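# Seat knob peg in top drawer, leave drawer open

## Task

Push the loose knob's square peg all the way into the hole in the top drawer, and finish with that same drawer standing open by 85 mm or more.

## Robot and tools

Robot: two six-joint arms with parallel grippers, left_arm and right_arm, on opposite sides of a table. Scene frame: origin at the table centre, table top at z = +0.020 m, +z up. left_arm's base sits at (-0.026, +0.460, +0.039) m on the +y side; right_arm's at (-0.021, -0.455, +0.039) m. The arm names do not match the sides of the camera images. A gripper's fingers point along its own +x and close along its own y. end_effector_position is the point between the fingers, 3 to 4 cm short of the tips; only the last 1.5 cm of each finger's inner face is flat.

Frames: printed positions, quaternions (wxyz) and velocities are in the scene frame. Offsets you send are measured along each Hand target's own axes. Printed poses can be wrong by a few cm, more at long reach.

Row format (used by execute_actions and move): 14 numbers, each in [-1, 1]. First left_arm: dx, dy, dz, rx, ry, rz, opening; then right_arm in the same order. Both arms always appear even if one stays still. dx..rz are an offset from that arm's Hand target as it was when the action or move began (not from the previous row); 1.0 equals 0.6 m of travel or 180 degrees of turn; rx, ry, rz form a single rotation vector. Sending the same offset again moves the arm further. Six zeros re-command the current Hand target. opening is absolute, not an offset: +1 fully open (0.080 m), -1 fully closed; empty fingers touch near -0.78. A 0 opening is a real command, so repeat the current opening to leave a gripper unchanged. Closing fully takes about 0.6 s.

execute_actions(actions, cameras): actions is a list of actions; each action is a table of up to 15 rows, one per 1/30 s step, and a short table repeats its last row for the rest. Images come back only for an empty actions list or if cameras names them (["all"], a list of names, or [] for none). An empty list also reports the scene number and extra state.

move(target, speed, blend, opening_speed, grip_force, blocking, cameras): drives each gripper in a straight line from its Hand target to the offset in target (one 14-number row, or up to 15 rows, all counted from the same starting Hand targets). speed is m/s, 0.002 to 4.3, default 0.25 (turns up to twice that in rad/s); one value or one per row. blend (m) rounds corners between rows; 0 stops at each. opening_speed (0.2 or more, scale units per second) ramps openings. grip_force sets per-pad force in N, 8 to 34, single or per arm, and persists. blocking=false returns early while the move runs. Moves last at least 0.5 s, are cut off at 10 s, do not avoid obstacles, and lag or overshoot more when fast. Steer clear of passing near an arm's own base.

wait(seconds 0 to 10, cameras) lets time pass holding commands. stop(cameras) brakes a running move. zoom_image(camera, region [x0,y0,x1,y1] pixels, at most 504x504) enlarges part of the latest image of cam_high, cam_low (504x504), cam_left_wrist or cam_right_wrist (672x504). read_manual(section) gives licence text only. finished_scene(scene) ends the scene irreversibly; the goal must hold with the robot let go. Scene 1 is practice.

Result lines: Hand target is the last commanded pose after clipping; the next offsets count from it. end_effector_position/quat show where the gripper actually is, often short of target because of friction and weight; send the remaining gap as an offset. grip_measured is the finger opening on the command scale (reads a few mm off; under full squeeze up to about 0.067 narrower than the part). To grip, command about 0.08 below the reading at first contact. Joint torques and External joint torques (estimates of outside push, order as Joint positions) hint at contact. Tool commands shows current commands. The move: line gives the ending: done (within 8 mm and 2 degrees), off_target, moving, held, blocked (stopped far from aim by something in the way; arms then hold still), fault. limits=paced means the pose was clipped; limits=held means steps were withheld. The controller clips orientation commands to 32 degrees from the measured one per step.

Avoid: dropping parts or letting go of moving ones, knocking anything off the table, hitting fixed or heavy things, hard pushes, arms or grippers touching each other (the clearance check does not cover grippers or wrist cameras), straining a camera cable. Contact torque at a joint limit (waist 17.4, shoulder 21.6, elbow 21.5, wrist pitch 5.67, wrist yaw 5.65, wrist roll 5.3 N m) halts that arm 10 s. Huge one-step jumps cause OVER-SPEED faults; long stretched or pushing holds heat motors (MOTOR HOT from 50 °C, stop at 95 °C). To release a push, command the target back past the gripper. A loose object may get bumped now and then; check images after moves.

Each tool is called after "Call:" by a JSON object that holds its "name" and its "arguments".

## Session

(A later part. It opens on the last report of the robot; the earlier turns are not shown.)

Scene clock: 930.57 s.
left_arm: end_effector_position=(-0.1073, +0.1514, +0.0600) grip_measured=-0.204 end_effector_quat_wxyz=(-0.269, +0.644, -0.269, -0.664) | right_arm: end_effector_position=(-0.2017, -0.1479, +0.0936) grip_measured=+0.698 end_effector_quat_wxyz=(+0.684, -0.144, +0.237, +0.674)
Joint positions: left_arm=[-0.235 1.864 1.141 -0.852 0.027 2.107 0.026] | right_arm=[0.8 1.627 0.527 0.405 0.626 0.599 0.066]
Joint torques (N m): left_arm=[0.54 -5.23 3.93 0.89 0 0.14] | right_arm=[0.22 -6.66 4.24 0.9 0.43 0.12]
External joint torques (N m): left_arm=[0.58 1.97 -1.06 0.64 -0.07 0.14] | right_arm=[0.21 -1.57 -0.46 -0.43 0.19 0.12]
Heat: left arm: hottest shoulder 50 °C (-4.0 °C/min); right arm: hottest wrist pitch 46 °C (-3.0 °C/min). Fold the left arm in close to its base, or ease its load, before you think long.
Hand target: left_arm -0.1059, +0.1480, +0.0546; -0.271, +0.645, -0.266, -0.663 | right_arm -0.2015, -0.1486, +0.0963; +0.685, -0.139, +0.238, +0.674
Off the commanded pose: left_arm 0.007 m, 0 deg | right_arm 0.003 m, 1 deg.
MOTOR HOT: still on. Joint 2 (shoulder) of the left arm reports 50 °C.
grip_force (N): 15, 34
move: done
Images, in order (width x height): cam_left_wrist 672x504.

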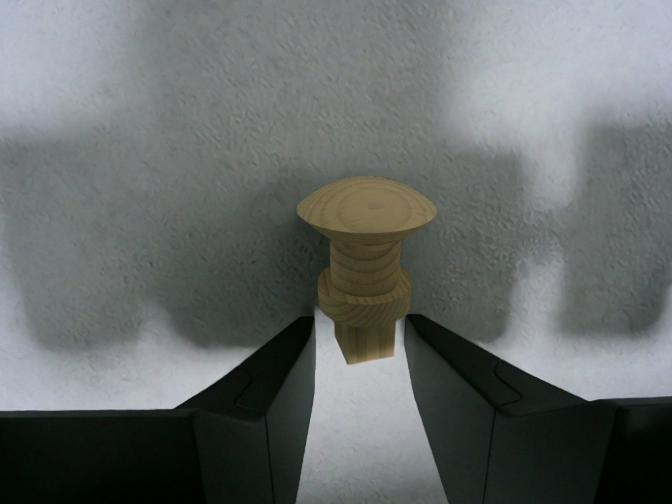

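Call:
{"name": "move", "arguments": {"target": [-0.0067,-0.0,-0.002,0,0,0,-0.2, 0,0,0,0,0,0,0.7], "speed": 0.03, "cameras": ["cam_left_wrist"]}}

Call:
{"name": "zoom_image", "arguments": {"camera": "cam_left_wrist", "region": [260, 260, 460, 410]}}

Scene clock: 931.57 s.
left_arm: end_effector_position=(-0.1063, +0.1490, +0.0609) grip_measured=-0.204 end_effector_quat_wxyz=(-0.268, +0.644, -0.269, -0.664) | right_arm: end_effector_position=(-0.2017, -0.1479, +0.0936) grip_measured=+0.698 end_effector_quat_wxyz=(+0.684, -0.144, +0.237, +0.674)
Joint positions: left_arm=[-0.231 1.87 1.152 -0.857 0.027 2.111 0.026] | right_arm=[0.8 1.627 0.527 0.405 0.626 0.599 0.066]
Joint torques (N m): left_arm=[0.67 -6.62 4.01 0.08 0.03 0.18] | right_arm=[0.27 -7.01 4.42 0.91 0.46 0.13]
External joint torques (N m): left_arm=[0.66 0.59 -0.97 -0.18 -0.03 0.18] | right_arm=[0.27 -1.97 -0.23 -0.4 0.22 0.13]
Heat: left arm: hottest shoulder 50 °C (-4.0 °C/min); right arm: hottest wrist pitch 46 °C (-3.0 °C/min). Fold the left arm in close to its base, or ease its load, before you think long.
Hand target: left_arm -0.1049, +0.1470, +0.0586; -0.271, +0.645, -0.266, -0.663 | right_arm -0.2015, -0.1486, +0.0963; +0.685, -0.139, +0.238, +0.674
Off the commanded pose: left_arm 0.003 m, 0 deg | right_arm 0.003 m, 1 deg.
MOTOR HOT: still on. Joint 2 (shoulder) of the left arm reports 50 °C.
grip_force (N): 15, 34
move: done
Images, in order (width x height): cam_left_wrist 672x504.

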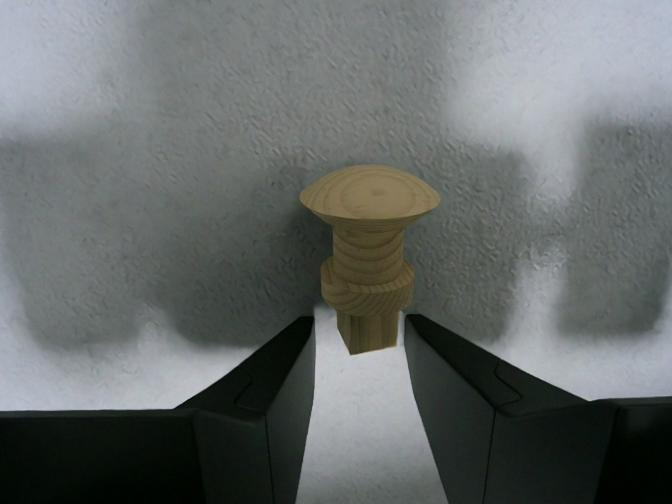

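Scaled by 2.520 from the camera's 672x504 image, which has a finer 960x720 frame.

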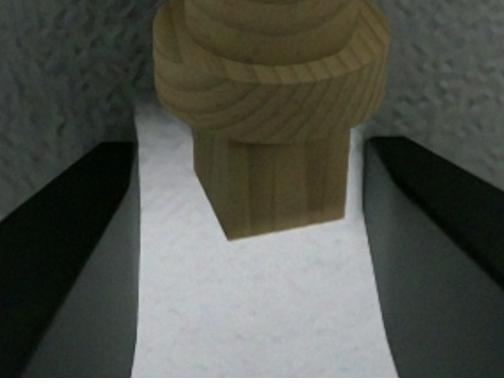

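Call:
{"name": "move", "arguments": {"target": [0.0,-0.0031,-0.0031,0,0,0,-0.3, 0,0,0,0,0,0,0.7], "speed": 0.03, "cameras": ["cam_left_wrist"]}}

Call:
{"name": "zoom_image", "arguments": {"camera": "cam_left_wrist", "region": [260, 260, 460, 410]}}

Scene clock: 932.63 s.
left_arm: end_effector_position=(-0.1036, +0.1482, +0.0609) grip_measured=-0.296 end_effector_quat_wxyz=(-0.268, +0.645, -0.268, -0.664) | right_arm: end_effector_position=(-0.2017, -0.1479, +0.0936) grip_measured=+0.698 end_effector_quat_wxyz=(+0.684, -0.144, +0.237, +0.674)
Joint positions: left_arm=[-0.222 1.87 1.153 -0.857 0.027 2.118 0.022] | right_arm=[0.8 1.627 0.527 0.405 0.626 0.599 0.066]
Joint torques (N m): left_arm=[0.36 -6.71 3.73 0.12 0 0.19] | right_arm=[0.17 -6.75 4.13 0.94 0.4 0.09]
External joint torques (N m): left_arm=[0.39 0.61 -1.33 -0.14 -0.07 0.19] | right_arm=[0.17 -1.73 -0.5 -0.37 0.17 0.1]
Heat: left arm: hottest shoulder 50 °C (-4.0 °C/min); right arm: hottest wrist pitch 46 °C (-3.0 °C/min). Fold the left arm in close to its base, or ease its load, before you think long.
Hand target: left_arm -0.1023, +0.1471, +0.0585; -0.271, +0.645, -0.266, -0.663 | right_arm -0.2015, -0.1486, +0.0963; +0.685, -0.139, +0.238, +0.674
Off the commanded pose: left_arm 0.003 m, 0 deg | right_arm 0.003 m, 1 deg.
MOTOR HOT: still on. Joint 2 (shoulder) of the left arm reports 50 °C.
grip_force (N): 15, 34
move: done
Images, in order (width x height): cam_left_wrist 672x504.

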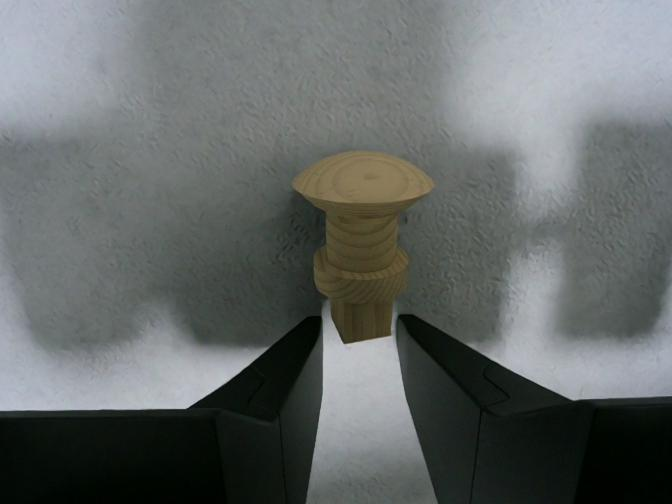

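Scaled by 2.520 from the camera's 672x504 image, which has a finer 960x720 frame.

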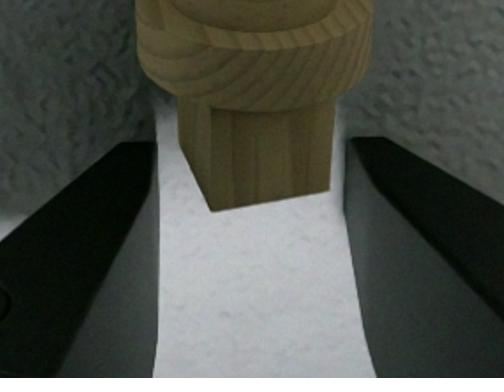

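Call:
{"name": "move", "arguments": {"target": [0,0,0,0,0,0,-0.6, 0,0,0,0,0,0,0.7], "speed": 0.03, "opening_speed": 0.4, "cameras": ["cam_left_wrist"]}}

Call:
{"name": "zoom_image", "arguments": {"camera": "cam_left_wrist", "region": [260, 260, 460, 410]}}

Scene clock: 934.00 s.
left_arm: end_effector_position=(-0.1035, +0.1482, +0.0609) grip_measured=-0.596 end_effector_quat_wxyz=(-0.268, +0.645, -0.268, -0.664) | right_arm: end_effector_position=(-0.2017, -0.1479, +0.0936) grip_measured=+0.698 end_effector_quat_wxyz=(+0.684, -0.144, +0.237, +0.674)
Joint positions: left_arm=[-0.221 1.87 1.153 -0.857 0.027 2.119 0.008] | right_arm=[0.8 1.627 0.527 0.405 0.626 0.599 0.066]
Joint torques (N m): left_arm=[0.29 -6.73 3.74 0.12 -0.01 0.18] | right_arm=[0.31 -6.78 4.27 0.96 0.37 0.09]
External joint torques (N m): left_arm=[0.33 0.55 -1.28 -0.13 -0.07 0.18] | right_arm=[0.31 -1.72 -0.36 -0.35 0.13 0.09]
Heat: left arm: hottest shoulder 50 °C (-4.0 °C/min); right arm: hottest wrist pitch 46 °C (-3.0 °C/min). Fold the left arm in close to its base, or ease its load, before you think long.
Hand target: left_arm -0.1023, +0.1471, +0.0585; -0.271, +0.645, -0.266, -0.663 | right_arm -0.2015, -0.1486, +0.0963; +0.685, -0.139, +0.238, +0.674
Off the commanded pose: left_arm 0.003 m, 0 deg | right_arm 0.003 m, 1 deg.
MOTOR HOT: still on. Joint 2 (shoulder) of the left arm reports 50 °C.
grip_force (N): 15, 34
move: done
Images, in order (width x height): cam_left_wrist 672x504.

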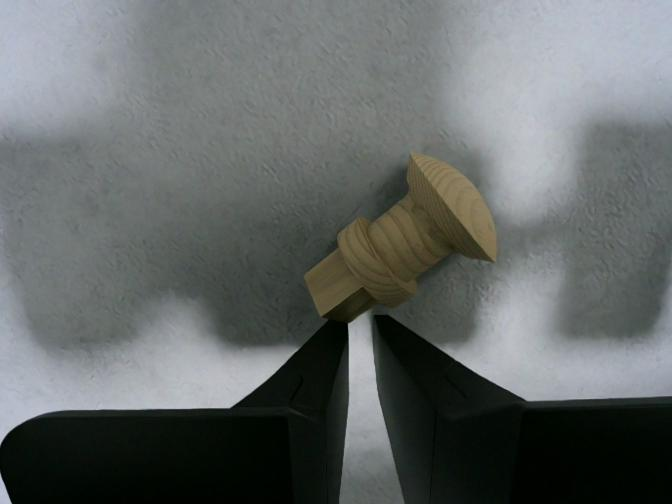

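Scaled by 2.520 from the camera's 672x504 image, which has a finer 960x720 frame.

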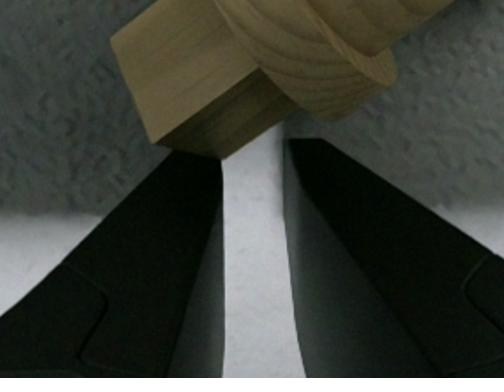

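Call:
{"name": "move", "arguments": {"target": [[-0.0667,0,0,0,0,0,-0.6, 0,0,0,0,0,0,0.7],[-0.0667,0.0107,0.0157,0.2778,0,0,0.2, 0,0,0,0,0,0,0.7]], "speed": 0.15, "blend": [0.02,0], "cameras": ["cam_left_wrist"]}}

Scene clock: 939.50 s.
left_arm: end_effector_position=(-0.1113, +0.1510, +0.0938) grip_measured=+0.196 end_effector_quat_wxyz=(-0.520, +0.469, -0.515, -0.494) | right_arm: end_effector_position=(-0.2017, -0.1479, +0.0936) grip_measured=+0.698 end_effector_quat_wxyz=(+0.684, -0.144, +0.237, +0.674)
Joint positions: left_arm=[-0.247 1.834 1.248 -1.01 0.027 2.959 0.044] | right_arm=[0.8 1.627 0.527 0.405 0.626 0.599 0.066]
Joint torques (N m): left_arm=[-0.32 -9.18 4.34 -0.12 -0.02 0.19] | right_arm=[0.27 -6.68 4.36 0.94 0.47 0.1]
External joint torques (N m): left_arm=[-0.31 -2 -0.91 -0.33 -0.05 0.19] | right_arm=[0.31 -1.58 -0.28 -0.38 0.22 0.11]
Heat: left arm: hottest shoulder 51 °C (-3.0 °C/min); right arm: hottest wrist pitch 46 °C (-3.0 °C/min). Fold the left arm in close to its base, or ease its load, before you think long.
Hand target: left_arm -0.1126, +0.1485, +0.0988; +0.518, -0.470, +0.521, +0.489 | right_arm -0.2015, -0.1486, +0.0963; +0.685, -0.139, +0.238, +0.674
Off the commanded pose: left_arm 0.006 m, 1 deg | right_arm 0.003 m, 1 deg.
MOTOR HOT: still on. Joint 2 (shoulder) of the left arm reports 51 °C.
grip_force (N): 15, 34
move: done
Images, in order (width x height): cam_left_wrist 672x504.

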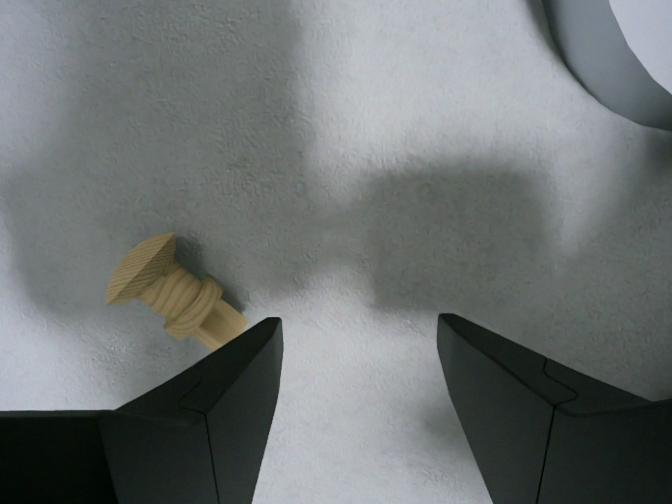

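Call:
{"name": "move", "arguments": {"target": [0.012,0.0717,-0.0278,-0.2778,0,0,0.3, 0,0,0,0,0,0,0.7], "speed": 0.15, "cameras": ["cam_left_wrist"]}}

Scene clock: 943.90 s.
left_arm: end_effector_position=(-0.1557, +0.1368, +0.0943) grip_measured=+0.297 end_effector_quat_wxyz=(-0.269, +0.645, -0.268, -0.663) | right_arm: end_effector_position=(-0.2017, -0.1479, +0.0936) grip_measured=+0.698 end_effector_quat_wxyz=(+0.684, -0.144, +0.237, +0.674)
Joint positions: left_arm=[-0.361 1.913 1.355 -1.014 0.027 1.981 0.048] | right_arm=[0.8 1.627 0.527 0.405 0.626 0.599 0.066]
Joint torques (N m): left_arm=[-0.23 -7.34 4.47 0 0.06 -0.1] | right_arm=[0.21 -6.78 4.12 0.9 0.43 0.16]
External joint torques (N m): left_arm=[-0.23 0.67 -0.98 -0.29 0 -0.1] | right_arm=[0.21 -1.73 -0.58 -0.43 0.19 0.16]
Heat: left arm: hottest shoulder 51 °C (-3.0 °C/min); right arm: hottest wrist pitch 45 °C (-3.0 °C/min). Fold the left arm in close to its base, or ease its load, before you think long.
Hand target: left_arm -0.1571, +0.1354, +0.0924; -0.271, +0.645, -0.266, -0.663 | right_arm -0.2015, -0.1486, +0.0963; +0.685, -0.139, +0.238, +0.674
Off the commanded pose: left_arm 0.003 m, 0 deg | right_arm 0.003 m, 1 deg.
MOTOR HOT: still on. Joint 2 (shoulder) of the left arm reports 51 °C.
grip_force (N): 15, 34
move: done
Images, in order (width x height): cam_left_wrist 672x504.

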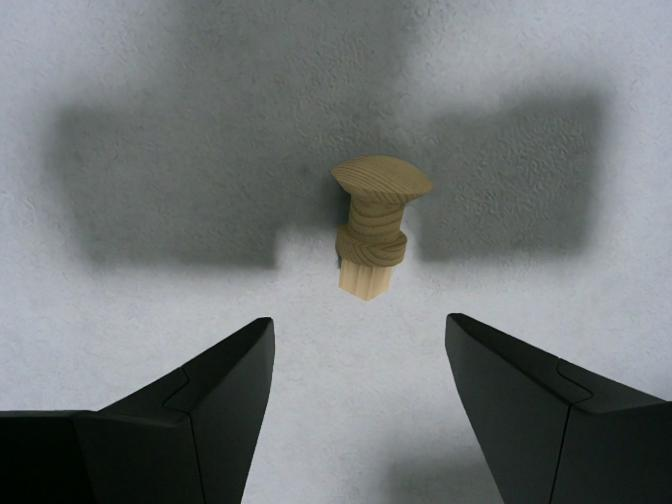

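Call:
{"name": "move", "arguments": {"target": [0.0333,-0.0041,0.012,0,0,0,0.2, 0,0,0,0,0,0,0.7], "speed": 0.1, "cameras": ["cam_left_wrist"]}}

Scene clock: 945.33 s.
left_arm: end_effector_position=(-0.1613, +0.1396, +0.0787) grip_measured=+0.204 end_effector_quat_wxyz=(-0.265, +0.645, -0.273, -0.663) | right_arm: end_effector_position=(-0.2017, -0.1479, +0.0936) grip_measured=+0.698 end_effector_quat_wxyz=(+0.684, -0.144, +0.237, +0.674)
Joint positions: left_arm=[-0.379 1.922 1.302 -0.94 0.027 1.963 0.044] | right_arm=[0.8 1.627 0.527 0.405 0.626 0.599 0.066]
Joint torques (N m): left_arm=[-0.37 -7.42 2.4 0.44 0.06 -0.06] | right_arm=[0 -6.94 4.22 0.87 0.39 0.13]
External joint torques (N m): left_arm=[-0.37 0.45 -2.89 0.13 0 -0.06] | right_arm=[0.03 -1.9 -0.42 -0.44 0.15 0.13]
Heat: left arm: hottest shoulder 51 °C (-3.0 °C/min); right arm: hottest wrist pitch 45 °C (-3.0 °C/min). Fold the left arm in close to its base, or ease its load, before you think long.
Hand target: left_arm -0.1609, +0.1425, +0.0726; -0.271, +0.645, -0.266, -0.663 | right_arm -0.2015, -0.1486, +0.0963; +0.685, -0.139, +0.238, +0.674
Off the commanded pose: left_arm 0.007 m, 1 deg | right_arm 0.003 m, 1 deg.
MOTOR HOT: still on. Joint 2 (shoulder) of the left arm reports 51 °C.
grip_force (N): 15, 34
move: done
Images, in order (width x height): cam_left_wrist 672x504.

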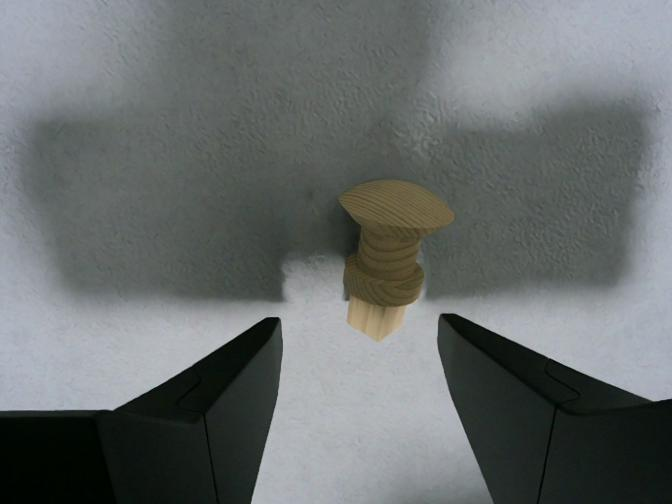

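Call:
{"name": "move", "arguments": {"target": [0.0217,-0.0029,-0.0006,0,0,0,0.1, 0,0,0,0,0,0,0.7], "speed": 0.06, "cameras": ["cam_left_wrist"]}}

Scene clock: 946.40 s.
left_arm: end_effector_position=(-0.1607, +0.1409, +0.0658) grip_measured=+0.103 end_effector_quat_wxyz=(-0.265, +0.645, -0.273, -0.663) | right_arm: end_effector_position=(-0.2017, -0.1479, +0.0936) grip_measured=+0.698 end_effector_quat_wxyz=(+0.684, -0.144, +0.237, +0.674)
Joint positions: left_arm=[-0.379 1.936 1.266 -0.889 0.027 1.963 0.04] | right_arm=[0.8 1.627 0.527 0.405 0.626 0.599 0.066]
Joint torques (N m): left_arm=[-0.14 -7.36 2.37 0.49 0.06 -0.01] | right_arm=[0.22 -6.69 4.15 0.9 0.41 0.14]
External joint torques (N m): left_arm=[-0.19 0.54 -2.83 0.19 0 -0.01] | right_arm=[0.22 -1.64 -0.48 -0.41 0.17 0.14]
Heat: left arm: hottest shoulder 51 °C (-3.0 °C/min); right arm: hottest wrist pitch 45 °C (-3.0 °C/min). Fold the left arm in close to its base, or ease its load, before you think long.
Hand target: left_arm -0.1597, +0.1438, +0.0596; -0.271, +0.645, -0.266, -0.663 | right_arm -0.2015, -0.1486, +0.0963; +0.685, -0.139, +0.238, +0.674
Off the commanded pose: left_arm 0.007 m, 1 deg | right_arm 0.003 m, 1 deg.
MOTOR HOT: still on. Joint 2 (shoulder) of the left arm reports 51 °C.
grip_force (N): 15, 34
move: done
Images, in order (width x height): cam_left_wrist 672x504.

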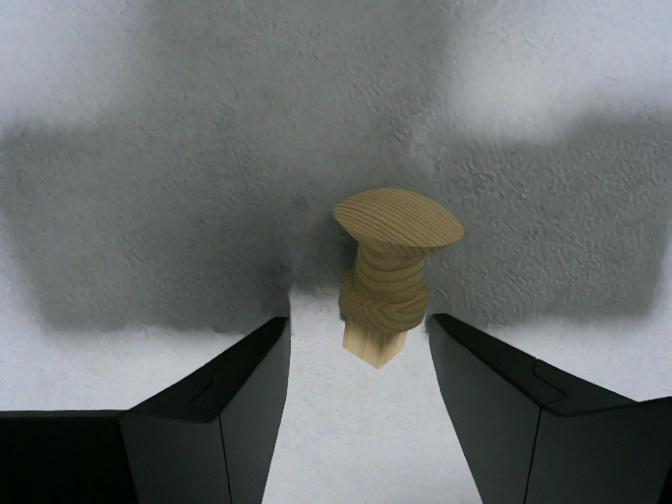

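Call:
{"name": "move", "arguments": {"target": [-0.002,0.0054,-0.0123,0,0,0,0.1, 0,0,0,0,0,0,0.7], "speed": 0.04, "cameras": ["cam_left_wrist"]}}

Scene clock: 947.93 s.
left_arm: end_effector_position=(-0.1570, +0.1381, +0.0628) grip_measured=+0.103 end_effector_quat_wxyz=(-0.268, +0.645, -0.268, -0.664) | right_arm: end_effector_position=(-0.2017, -0.1479, +0.0936) grip_measured=+0.698 end_effector_quat_wxyz=(+0.684, -0.144, +0.237, +0.674)
Joint positions: left_arm=[-0.366 1.954 1.278 -0.895 0.027 1.973 0.04] | right_arm=[0.8 1.627 0.527 0.405 0.626 0.599 0.066]
Joint torques (N m): left_arm=[0.22 -7.18 4.25 0 0.07 0.17] | right_arm=[0.17 -6.71 4.32 0.95 0.46 0.12]
External joint torques (N m): left_arm=[0.22 0.75 -0.87 -0.28 0 0.18] | right_arm=[0.16 -1.67 -0.32 -0.36 0.22 0.13]
Heat: left arm: hottest shoulder 51 °C (-4.0 °C/min); right arm: hottest wrist pitch 45 °C (-2.0 °C/min). Fold the left arm in close to its base, or ease its load, before you think long.
Hand target: left_arm -0.1567, +0.1363, +0.0606; -0.271, +0.645, -0.266, -0.663 | right_arm -0.2015, -0.1486, +0.0963; +0.685, -0.139, +0.238, +0.674
Off the commanded pose: left_arm 0.003 m, 0 deg | right_arm 0.003 m, 1 deg.
MOTOR HOT: still on. Joint 2 (shoulder) of the left arm reports 51 °C.
grip_force (N): 15, 34
move: done
Images, in order (width x height): cam_left_wrist 672x504.

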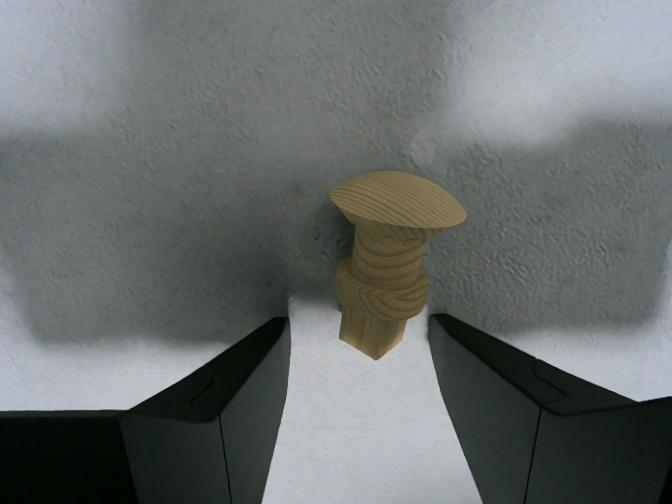

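Call:
{"name": "move", "arguments": {"target": [[0.004,0,0,0,0,0,0.1, 0,0,0,0,0,0,0.7],[0.004,0,0,0,0,0,-0.75, 0,0,0,0,0,0,0.7]], "speed": 0.04, "opening_speed": 0.4, "cameras": ["cam_left_wrist"]}}

Call:
{"name": "zoom_image", "arguments": {"camera": "cam_left_wrist", "region": [260, 260, 460, 410]}}

Scene clock: 951.40 s.
left_arm: end_effector_position=(-0.1573, +0.1374, +0.0618) grip_measured=-0.488 end_effector_quat_wxyz=(-0.268, +0.645, -0.268, -0.664) | right_arm: end_effector_position=(-0.2017, -0.1479, +0.0936) grip_measured=+0.698 end_effector_quat_wxyz=(+0.684, -0.144, +0.237, +0.674)
Joint positions: left_arm=[-0.366 1.957 1.278 -0.891 0.027 1.974 0.013] | right_arm=[0.8 1.627 0.527 0.405 0.626 0.599 0.066]
Joint torques (N m): left_arm=[0.2 -7.28 3.75 0.34 0.07 0.18] | right_arm=[0.24 -6.84 4.28 0.9 0.41 0.17]
External joint torques (N m): left_arm=[0.16 0.74 -1.39 0.07 0.01 0.18] | right_arm=[0.23 -1.84 -0.28 -0.38 0.18 0.17]
Heat: left arm: hottest shoulder 51 °C (-3.0 °C/min); right arm: hottest wrist pitch 45 °C (-2.0 °C/min). Fold the left arm in close to its base, or ease its load, before you think long.
Hand target: left_arm -0.1567, +0.1363, +0.0582; -0.271, +0.645, -0.266, -0.663 | right_arm -0.2015, -0.1486, +0.0963; +0.685, -0.139, +0.238, +0.674
Off the commanded pose: left_arm 0.004 m, 0 deg | right_arm 0.003 m, 1 deg.
MOTOR HOT: still on. Joint 2 (shoulder) of the left arm reports 51 °C.
grip_force (N): 15, 34
move: done
Images, in order (width x height): cam_left_wrist 672x504.

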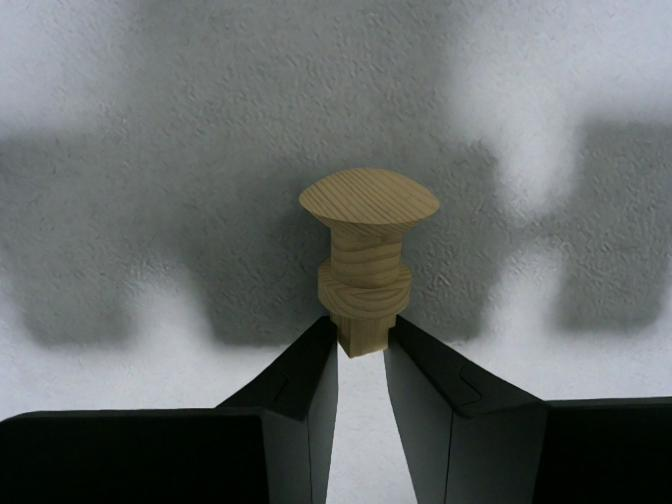

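Scaled by 2.520 from the camera's 672x504 image, which has a finer 960x720 frame.

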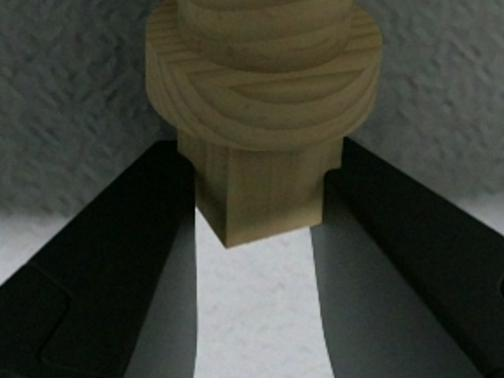

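Call:
{"name": "move", "arguments": {"target": [[0,0,0,0,0,0,0.1, 0,0,0,0,0,0,0.7],[0,0.0066,0.0003,0,0,0,0.1, 0,0,0,0,0,0,0.7]], "speed": 0.04, "opening_speed": 0.8, "cameras": ["cam_left_wrist"]}}

Call:
{"name": "zoom_image", "arguments": {"camera": "cam_left_wrist", "region": [260, 260, 460, 410]}}

Scene clock: 954.37 s.
left_arm: end_effector_position=(-0.1580, +0.1352, +0.0617) grip_measured=+0.096 end_effector_quat_wxyz=(-0.268, +0.645, -0.268, -0.664) | right_arm: end_effector_position=(-0.2017, -0.1479, +0.0936) grip_measured=+0.698 end_effector_quat_wxyz=(+0.684, -0.144, +0.237, +0.674)
Joint positions: left_arm=[-0.365 1.967 1.291 -0.896 0.027 1.974 0.039] | right_arm=[0.8 1.627 0.527 0.405 0.626 0.599 0.066]
Joint torques (N m): left_arm=[-0.34 -7.05 4.09 0.33 0.06 0] | right_arm=[0.02 -6.67 4.38 0.98 0.43 0.11]
External joint torques (N m): left_arm=[-0.38 1.03 -1.05 0.06 0 0] | right_arm=[0.02 -1.57 -0.31 -0.34 0.19 0.12]
Heat: left arm: hottest shoulder 51 °C (-3.0 °C/min); right arm: hottest wrist pitch 45 °C (-2.0 °C/min). Fold the left arm in close to its base, or ease its load, before you think long.
Hand target: left_arm -0.1596, +0.1336, +0.0582; -0.271, +0.645, -0.266, -0.663 | right_arm -0.2015, -0.1486, +0.0963; +0.685, -0.139, +0.238, +0.674
Off the commanded pose: left_arm 0.004 m, 0 deg | right_arm 0.003 m, 1 deg.
MOTOR HOT: still on. Joint 2 (shoulder) of the left arm reports 51 °C.
grip_force (N): 15, 34
move: done
Images, in order (width x height): cam_left_wrist 672x504.

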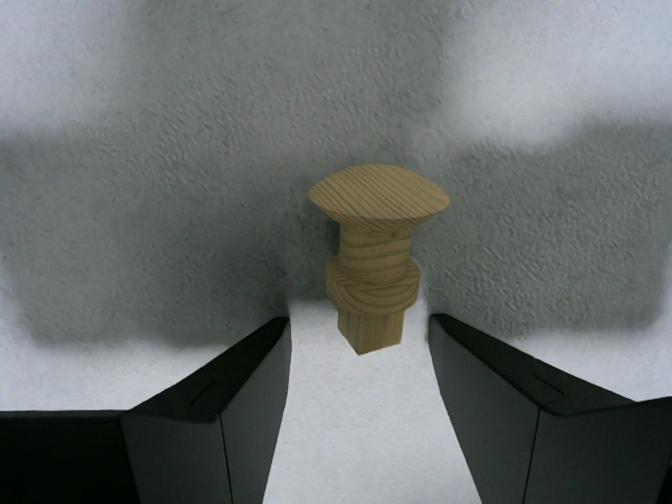

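Scaled by 2.520 from the camera's 672x504 image, which has a finer 960x720 frame.

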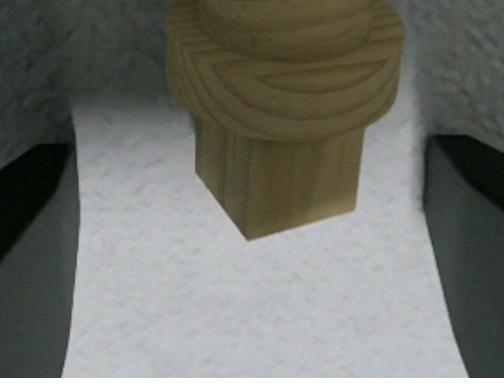

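Call:
{"name": "move", "arguments": {"target": [0,0.001,0,0,0,0,-0.75, 0,0,0,0,0,0,0.7], "speed": 0.04, "opening_speed": 0.4, "cameras": ["cam_left_wrist"]}}

Call:
{"name": "zoom_image", "arguments": {"camera": "cam_left_wrist", "region": [260, 260, 460, 410]}}

Scene clock: 956.93 s.
left_arm: end_effector_position=(-0.1591, +0.1340, +0.0617) grip_measured=-0.516 end_effector_quat_wxyz=(-0.268, +0.645, -0.269, -0.664) | right_arm: end_effector_position=(-0.2017, -0.1479, +0.0936) grip_measured=+0.698 end_effector_quat_wxyz=(+0.684, -0.144, +0.237, +0.674)
Joint positions: left_arm=[-0.367 1.97 1.297 -0.896 0.027 1.974 0.012] | right_arm=[0.8 1.627 0.527 0.405 0.626 0.599 0.066]
Joint torques (N m): left_arm=[-0.26 -7.25 3.94 0.25 0.06 -0.02] | right_arm=[0.22 -6.98 4.29 0.95 0.39 0.1]
External joint torques (N m): left_arm=[-0.21 0.9 -1.24 -0.03 0 -0.02] | right_arm=[0.21 -1.91 -0.36 -0.38 0.15 0.1]
Heat: left arm: hottest shoulder 51 °C (-3.0 °C/min); right arm: hottest wrist pitch 45 °C (-2.0 °C/min). Fold the left arm in close to its base, or ease its load, before you think long.
Hand target: left_arm -0.1601, +0.1332, +0.0581; -0.271, +0.645, -0.266, -0.663 | right_arm -0.2015, -0.1486, +0.0963; +0.685, -0.139, +0.238, +0.674
Off the commanded pose: left_arm 0.004 m, 0 deg | right_arm 0.003 m, 1 deg.
MOTOR HOT: still on. Joint 2 (shoulder) of the left arm reports 51 °C.
grip_force (N): 15, 34
move: done
Images, in order (width x height): cam_left_wrist 672x504.

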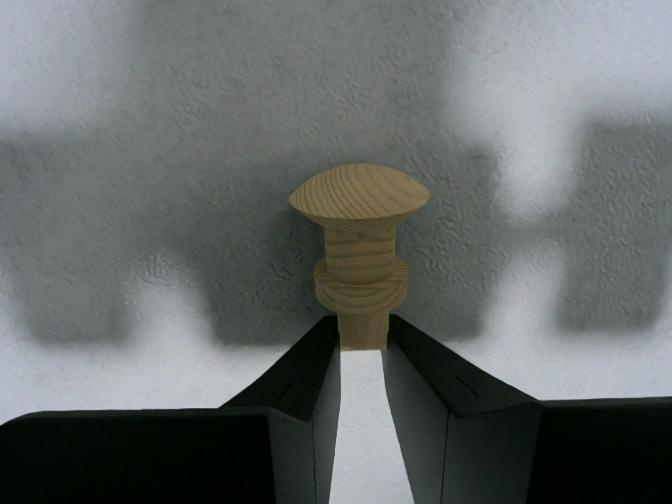

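Scaled by 2.520 from the camera's 672x504 image, which has a finer 960x720 frame.

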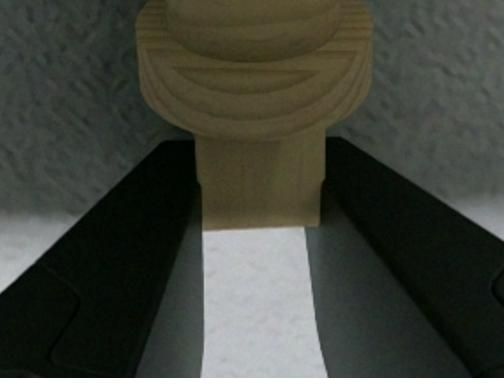

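Call:
{"name": "move", "arguments": {"target": [[-0.1,0,0,0,0,0,-0.75, 0,0,0,0,0,0,0.7],[-0.105,0.076,-0.1987,-0.7222,0,0,-0.75, 0,0,0,0,0,0,0.7]], "speed": [0.08,0.3], "blend": [0.02,0], "cameras": ["cam_left_wrist","cam_right_wrist","cam_high"]}}

Scene clock: 964.00 s.
left_arm: end_effector_position=(-0.1069, +0.0177, +0.1226) grip_measured=-0.516 end_effector_quat_wxyz=(+0.470, +0.516, +0.486, -0.526) | right_arm: end_effector_position=(-0.2017, -0.1479, +0.0936) grip_measured=+0.698 end_effector_quat_wxyz=(+0.684, -0.144, +0.237, +0.674)
Joint positions: left_arm=[-0.163 2.311 2.084 -1.347 0.027 -0.085 0.012] | right_arm=[0.8 1.627 0.527 0.405 0.626 0.599 0.066]
Joint torques (N m): left_arm=[0.25 -10.29 4.98 0.08 -0.08 -0.07] | right_arm=[0 -6.66 4.16 0.92 0.41 0.14]
External joint torques (N m): left_arm=[0.25 0.55 -0.74 -0.28 -0.09 -0.08] | right_arm=[0.02 -1.62 -0.44 -0.38 0.17 0.15]
Heat: left arm: hottest shoulder 52 °C (-2.0 °C/min); right arm: hottest wrist pitch 45 °C (-1.0 °C/min). Fold the left arm in close to its base, or ease its load, before you think long.
Hand target: left_arm -0.1060, +0.0160, +0.1181; +0.470, +0.518, +0.489, -0.521 | right_arm -0.2015, -0.1486, +0.0963; +0.685, -0.139, +0.238, +0.674
Off the commanded pose: left_arm 0.005 m, 1 deg | right_arm 0.003 m, 1 deg.
MOTOR HOT: still on. Joint 2 (shoulder) of the left arm reports 52 °C.
grip_force (N): 15, 34
move: done
Images, in order (width x height): cam_high 504x504, cam_left_wrist 672x504, cam_right_wrist 672x504.

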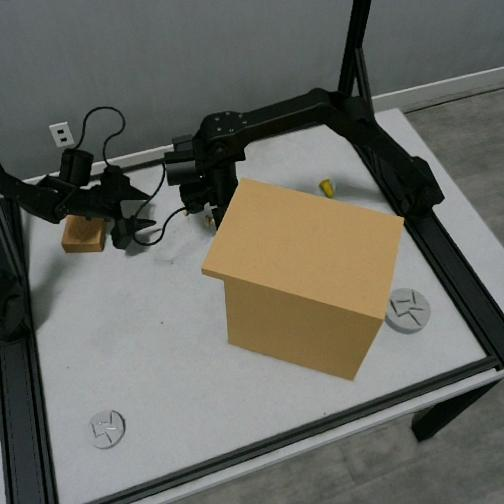

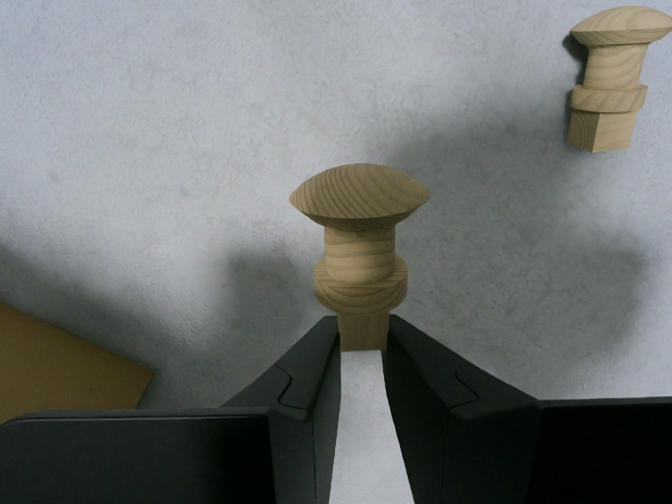

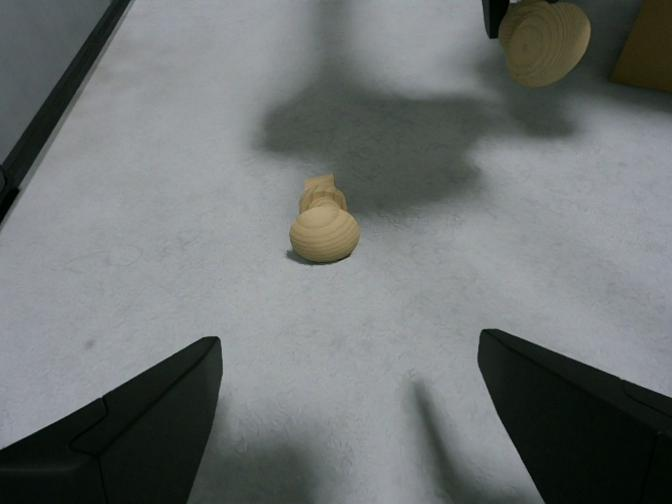

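Call:
{"name": "move", "arguments": {"target": [0.0917,0,0,0,0,0,-0.75, 0,0,0,0,0,0,0.7], "speed": 0.12, "cameras": ["cam_left_wrist"]}}

Scene clock: 965.23 s.
left_arm: end_effector_position=(-0.1074, +0.0147, +0.0708) grip_measured=-0.516 end_effector_quat_wxyz=(+0.472, +0.513, +0.485, -0.527) | right_arm: end_effector_position=(-0.2017, -0.1479, +0.0936) grip_measured=+0.698 end_effector_quat_wxyz=(+0.684, -0.144, +0.237, +0.674)
Joint positions: left_arm=[-0.163 2.337 1.922 -1.151 0.027 -0.088 0.012] | right_arm=[0.8 1.627 0.527 0.405 0.626 0.599 0.066]
Joint torques (N m): left_arm=[-0.19 -10.75 2.72 0.57 -0.08 -0.1] | right_arm=[0.17 -6.75 4.27 0.94 0.42 0.15]
External joint torques (N m): left_arm=[-0.22 0.13 -2.9 0.22 -0.08 -0.1] | right_arm=[0.17 -1.63 -0.45 -0.41 0.18 0.15]
Heat: left arm: hottest shoulder 52 °C (-1.0 °C/min); right arm: hottest wrist pitch 45 °C (-1.0 °C/min). Fold the left arm in close to its base, or ease its load, before you think long.
Hand target: left_arm -0.1072, +0.0169, +0.0632; +0.470, +0.518, +0.489, -0.521 | right_arm -0.2015, -0.1486, +0.0963; +0.685, -0.139, +0.238, +0.674
Off the commanded pose: left_arm 0.008 m, 1 deg | right_arm 0.003 m, 1 deg.
MOTOR HOT: still on. Joint 2 (shoulder) of the left arm reports 52 °C.
grip_force (N): 15, 34
move: done
Images, in order (width x height): cam_left_wrist 672x504.

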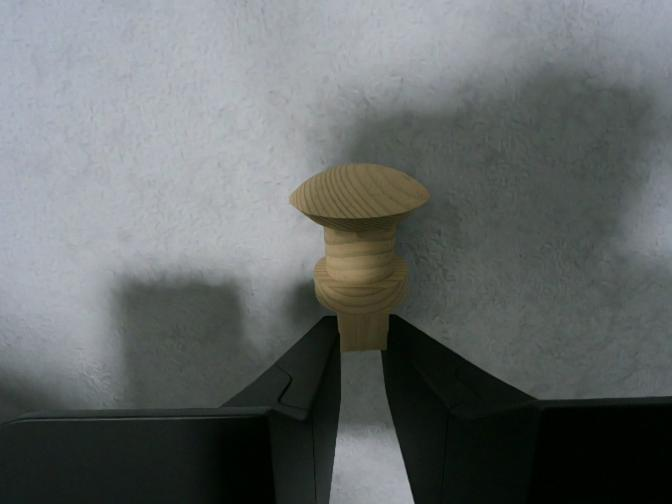

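Call:
{"name": "move", "arguments": {"target": [0.01,0,0,0,0,0,-0.75, 0,0,0,0,0,0,0.7], "speed": 0.04}}

Call:
{"name": "move", "arguments": {"target": [0.005,0,0,0,0,0,-0.75, 0,0,0,0,0,0,0.7], "speed": 0.03, "cameras": ["cam_left_wrist", "cam_low"]}}

Call:
{"name": "zoom_image", "arguments": {"camera": "cam_low", "region": [190, 230, 290, 330]}}

Scene clock: 966.23 s.
left_arm: end_effector_position=(-0.1076, +0.0141, +0.0671) grip_measured=-0.516 end_effector_quat_wxyz=(+0.473, +0.512, +0.484, -0.529) | right_arm: end_effector_position=(-0.2017, -0.1479, +0.0936) grip_measured=+0.698 end_effector_quat_wxyz=(+0.684, -0.144, +0.237, +0.674)
Joint positions: left_arm=[-0.163 2.337 1.908 -1.131 0.027 -0.088 0.012] | right_arm=[0.8 1.627 0.527 0.405 0.626 0.599 0.066]
Joint torques (N m): left_arm=[-0.19 -10.32 2.7 0.58 -0.08 -0.1] | right_arm=[0.1 -6.7 4.35 0.91 0.43 0.11]
External joint torques (N m): left_arm=[-0.12 0.54 -2.95 0.19 -0.09 -0.1] | right_arm=[0.09 -1.68 -0.22 -0.39 0.19 0.11]
Heat: left arm: hottest shoulder 52 °C (-1.0 °C/min); right arm: hottest wrist pitch 45 °C (-1.0 °C/min). Fold the left arm in close to its base, or ease its load, before you think long.
Hand target: left_arm -0.1073, +0.0170, +0.0571; +0.470, +0.518, +0.489, -0.521 | right_arm -0.2015, -0.1486, +0.0963; +0.685, -0.139, +0.238, +0.674
Off the commanded pose: left_arm 0.010 m, 1 deg | right_arm 0.003 m, 1 deg.
MOTOR HOT: still on. Joint 2 (shoulder) of the left arm reports 52 °C.
grip_force (N): 15, 34
move: off_target (left_arm)

Scene clock: 966.93 s.
left_arm: end_effector_position=(-0.1076, +0.0139, +0.0656) grip_measured=-0.516 end_effector_quat_wxyz=(+0.474, +0.511, +0.484, -0.529) | right_arm: end_effector_position=(-0.2017, -0.1479, +0.0936) grip_measured=+0.698 end_effector_quat_wxyz=(+0.684, -0.144, +0.237, +0.674)
Joint positions: left_arm=[-0.163 2.337 1.902 -1.123 0.027 -0.088 0.012] | right_arm=[0.8 1.627 0.527 0.405 0.626 0.599 0.066]
Joint torques (N m): left_arm=[-0.18 -10 2.62 0.78 -0.08 -0.1] | right_arm=[0.07 -6.87 4.13 0.93 0.43 0.12]
External joint torques (N m): left_arm=[-0.18 0.87 -2.98 0.42 -0.09 -0.1] | right_arm=[0.09 -1.85 -0.44 -0.37 0.19 0.12]
Heat: left arm: hottest shoulder 52 °C (-1.0 °C/min); right arm: hottest wrist pitch 45 °C (-1.0 °C/min). Fold the left arm in close to its base, or ease its load, before you think long.
Hand target: left_arm -0.1074, +0.0170, +0.0542; +0.470, +0.518, +0.489, -0.521 | right_arm -0.2015, -0.1486, +0.0963; +0.685, -0.139, +0.238, +0.674
Off the commanded pose: left_arm 0.012 m, 1 deg | right_arm 0.003 m, 1 deg.
MOTOR HOT: still on. Joint 2 (shoulder) of the left arm reports 52 °C.
grip_force (N): 15, 34
move: off_target (left_arm)
Images, in order (width x height): cam_low 504x504, cam_left_wrist 672x504.

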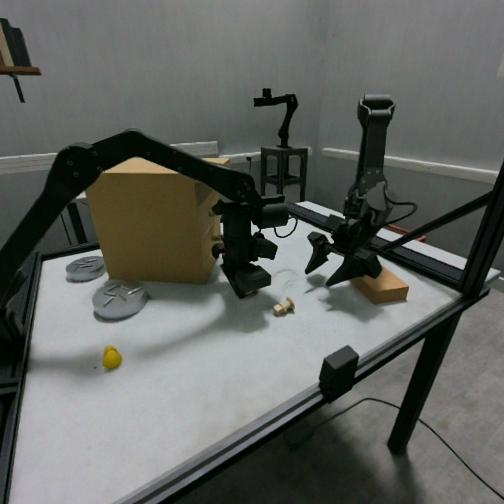

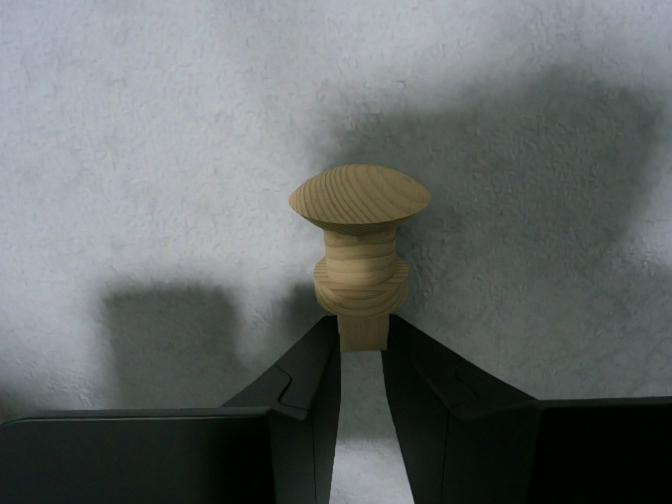

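Scaled by 5.040 from the camera's 504x504 image, which has a finer 720x720 frame.

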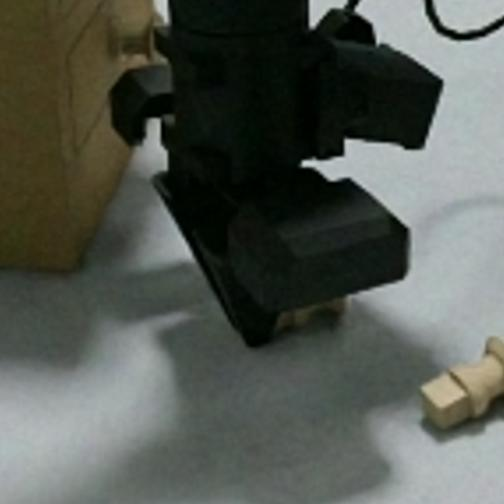

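Call:
{"name": "move", "arguments": {"target": [0.004,0,0,0,0,0,-0.75, 0,0,0,0,0,0,0.7], "speed": 0.03, "cameras": ["cam_left_wrist"]}}

Scene clock: 967.83 s.
left_arm: end_effector_position=(-0.1075, +0.0142, +0.0646) grip_measured=-0.516 end_effector_quat_wxyz=(+0.474, +0.511, +0.484, -0.529) | right_arm: end_effector_position=(-0.2017, -0.1479, +0.0936) grip_measured=+0.698 end_effector_quat_wxyz=(+0.684, -0.144, +0.237, +0.674)
Joint positions: left_arm=[-0.163 2.337 1.897 -1.119 0.027 -0.088 0.012] | right_arm=[0.8 1.627 0.527 0.405 0.626 0.599 0.066]
Joint torques (N m): left_arm=[-0.21 -9.75 2.35 1.09 -0.08 -0.1] | right_arm=[0.07 -6.67 4.44 0.9 0.42 0.12]
External joint torques (N m): left_arm=[-0.27 1.2 -3.3 0.72 -0.09 -0.1] | right_arm=[0.07 -1.62 -0.2 -0.42 0.18 0.13]
Heat: left arm: hottest shoulder 52 °C (-1.0 °C/min); right arm: hottest wrist pitch 45 °C (-1.0 °C/min). Fold the left arm in close to its base, or ease its load, before you think long.
Hand target: left_arm -0.1074, +0.0171, +0.0518; +0.470, +0.518, +0.489, -0.521 | right_arm -0.2015, -0.1486, +0.0963; +0.685, -0.139, +0.238, +0.674
Off the commanded pose: left_arm 0.013 m, 1 deg | right_arm 0.003 m, 1 deg.
MOTOR HOT: still on. Joint 2 (shoulder) of the left arm reports 52 °C.
grip_force (N): 15, 34
move: off_target (left_arm)
Images, in order (width x height): cam_left_wrist 672x504.

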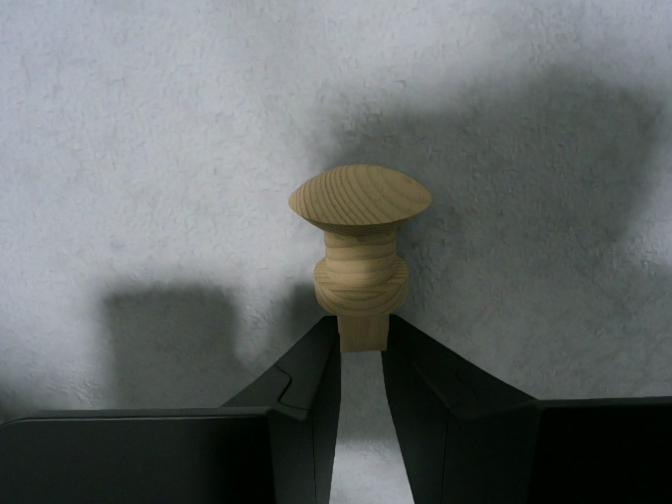

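Call:
{"name": "move", "arguments": {"target": [[-0.007,0,0,0,0,0,-0.75, 0,0,0,0,0,0,0.7],[-0.007,0,0,0,0,0,-0.1, 0,0,0,0,0,0,0.7]], "speed": 0.03, "opening_speed": 0.5, "cameras": ["cam_left_wrist"]}}

Call:
{"name": "zoom_image", "arguments": {"camera": "cam_left_wrist", "region": [260, 260, 460, 410]}}

Scene clock: 970.37 s.
left_arm: end_effector_position=(-0.1119, +0.0151, +0.0646) grip_measured=-0.105 end_effector_quat_wxyz=(+0.470, +0.512, +0.483, -0.532) | right_arm: end_effector_position=(-0.2017, -0.1479, +0.0936) grip_measured=+0.698 end_effector_quat_wxyz=(+0.684, -0.144, +0.237, +0.674)
Joint positions: left_arm=[-0.171 2.337 1.897 -1.119 0.031 -0.088 0.03] | right_arm=[0.8 1.627 0.527 0.405 0.626 0.599 0.066]
Joint torques (N m): left_arm=[0.75 -10.17 3.44 0.08 -0.23 -0.09] | right_arm=[-0.08 -6.86 4.16 0.95 0.42 0.14]
External joint torques (N m): left_arm=[0.71 0.74 -2.18 -0.28 -0.24 -0.09] | right_arm=[-0.07 -1.72 -0.53 -0.39 0.17 0.14]
Heat: left arm: hottest shoulder 52 °C (-1.0 °C/min); right arm: hottest wrist pitch 45 °C (-2.0 °C/min). Fold the left arm in close to its base, or ease its load, before you think long.
Hand target: left_arm -0.1072, +0.0169, +0.0560; +0.470, +0.518, +0.489, -0.522 | right_arm -0.2015, -0.1486, +0.0963; +0.685, -0.139, +0.238, +0.674
Off the commanded pose: left_arm 0.010 m, 2 deg | right_arm 0.003 m, 1 deg.
MOTOR HOT: still on. Joint 2 (shoulder) of the left arm reports 52 °C.
grip_force (N): 15, 34
move: off_target (left_arm); target 2's new opening was sent with left_arm's hand 0.009 m and 1 deg from that target
Images, in order (width x height): cam_left_wrist 672x504.

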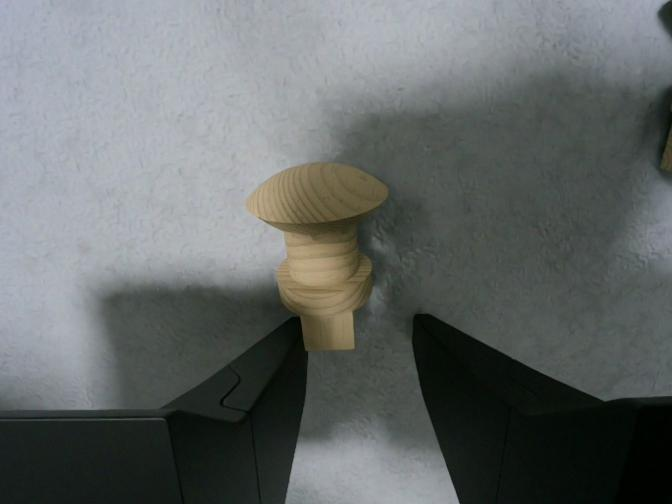

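Scaled by 2.520 from the camera's 672x504 image, which has a finer 960x720 frame.

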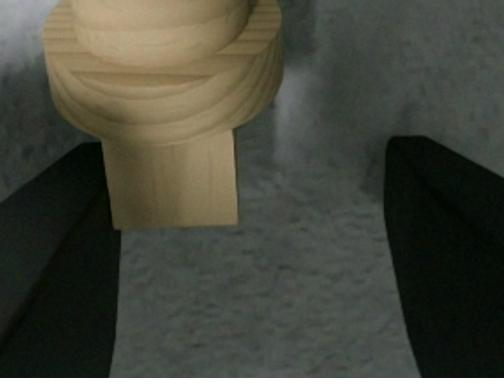

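Call:
{"name": "move", "arguments": {"target": [[-0.02,0,0,0,0,0,0.0, 0,0,0,0,0,0,0.7],[-0.15,0,0,0,0,0,0.0, 0,0,0,0,0,0,0.7]], "speed": [0.05,0.2], "blend": [0.01,0], "cameras": ["cam_left_wrist","cam_right_wrist"]}}

Scene clock: 972.63 s.
left_arm: end_effector_position=(-0.1068, +0.0172, +0.1446) grip_measured=-0.004 end_effector_quat_wxyz=(+0.468, +0.519, +0.490, -0.521) | right_arm: end_effector_position=(-0.2017, -0.1479, +0.0936) grip_measured=+0.698 end_effector_quat_wxyz=(+0.684, -0.144, +0.237, +0.674)
Joint positions: left_arm=[-0.162 2.337 2.216 -1.467 0.028 -0.088 0.035] | right_arm=[0.8 1.627 0.527 0.405 0.626 0.599 0.066]
Joint torques (N m): left_arm=[0.3 -12.08 4.76 0.04 -0.13 0.08] | right_arm=[0.35 -6.64 4.25 0.94 0.42 0.13]
External joint torques (N m): left_arm=[0.32 -1.21 -0.85 -0.28 -0.14 0.08] | right_arm=[0.31 -1.63 -0.38 -0.37 0.19 0.13]
Heat: left arm: hottest shoulder 52 °C (+0.0 °C/min); right arm: hottest wrist pitch 45 °C (-2.0 °C/min). Fold the left arm in close to its base, or ease its load, before you think long.
Hand target: left_arm -0.1053, +0.0155, +0.1459; +0.470, +0.518, +0.489, -0.521 | right_arm -0.2015, -0.1486, +0.0963; +0.685, -0.139, +0.238, +0.674
Off the commanded pose: left_arm 0.003 m, 0 deg | right_arm 0.003 m, 1 deg.
MOTOR HOT: still on. Joint 2 (shoulder) of the left arm reports 52 °C.
grip_force (N): 15, 34
move: done; blend cut to 0 m at target 1
Images, in order (width x height): cam_left_wrist 672x504, cam_right_wrist 672x504.

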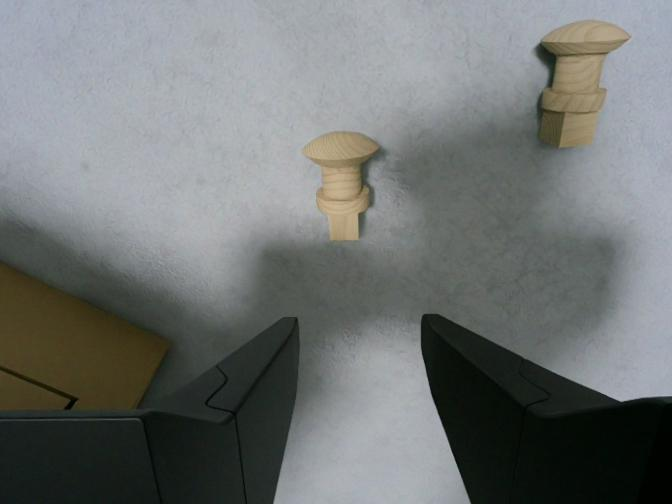

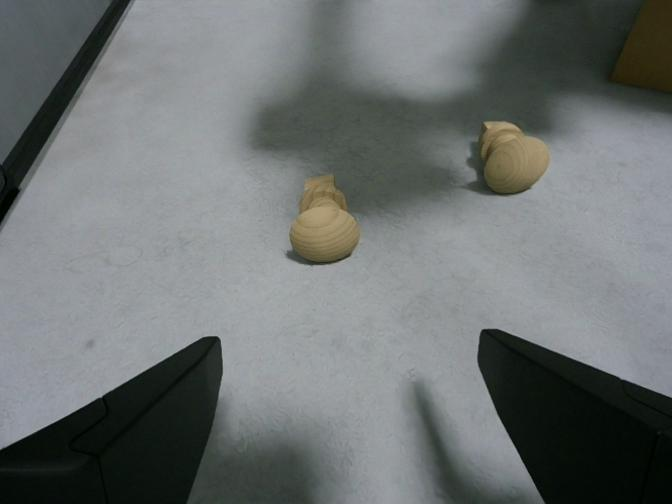

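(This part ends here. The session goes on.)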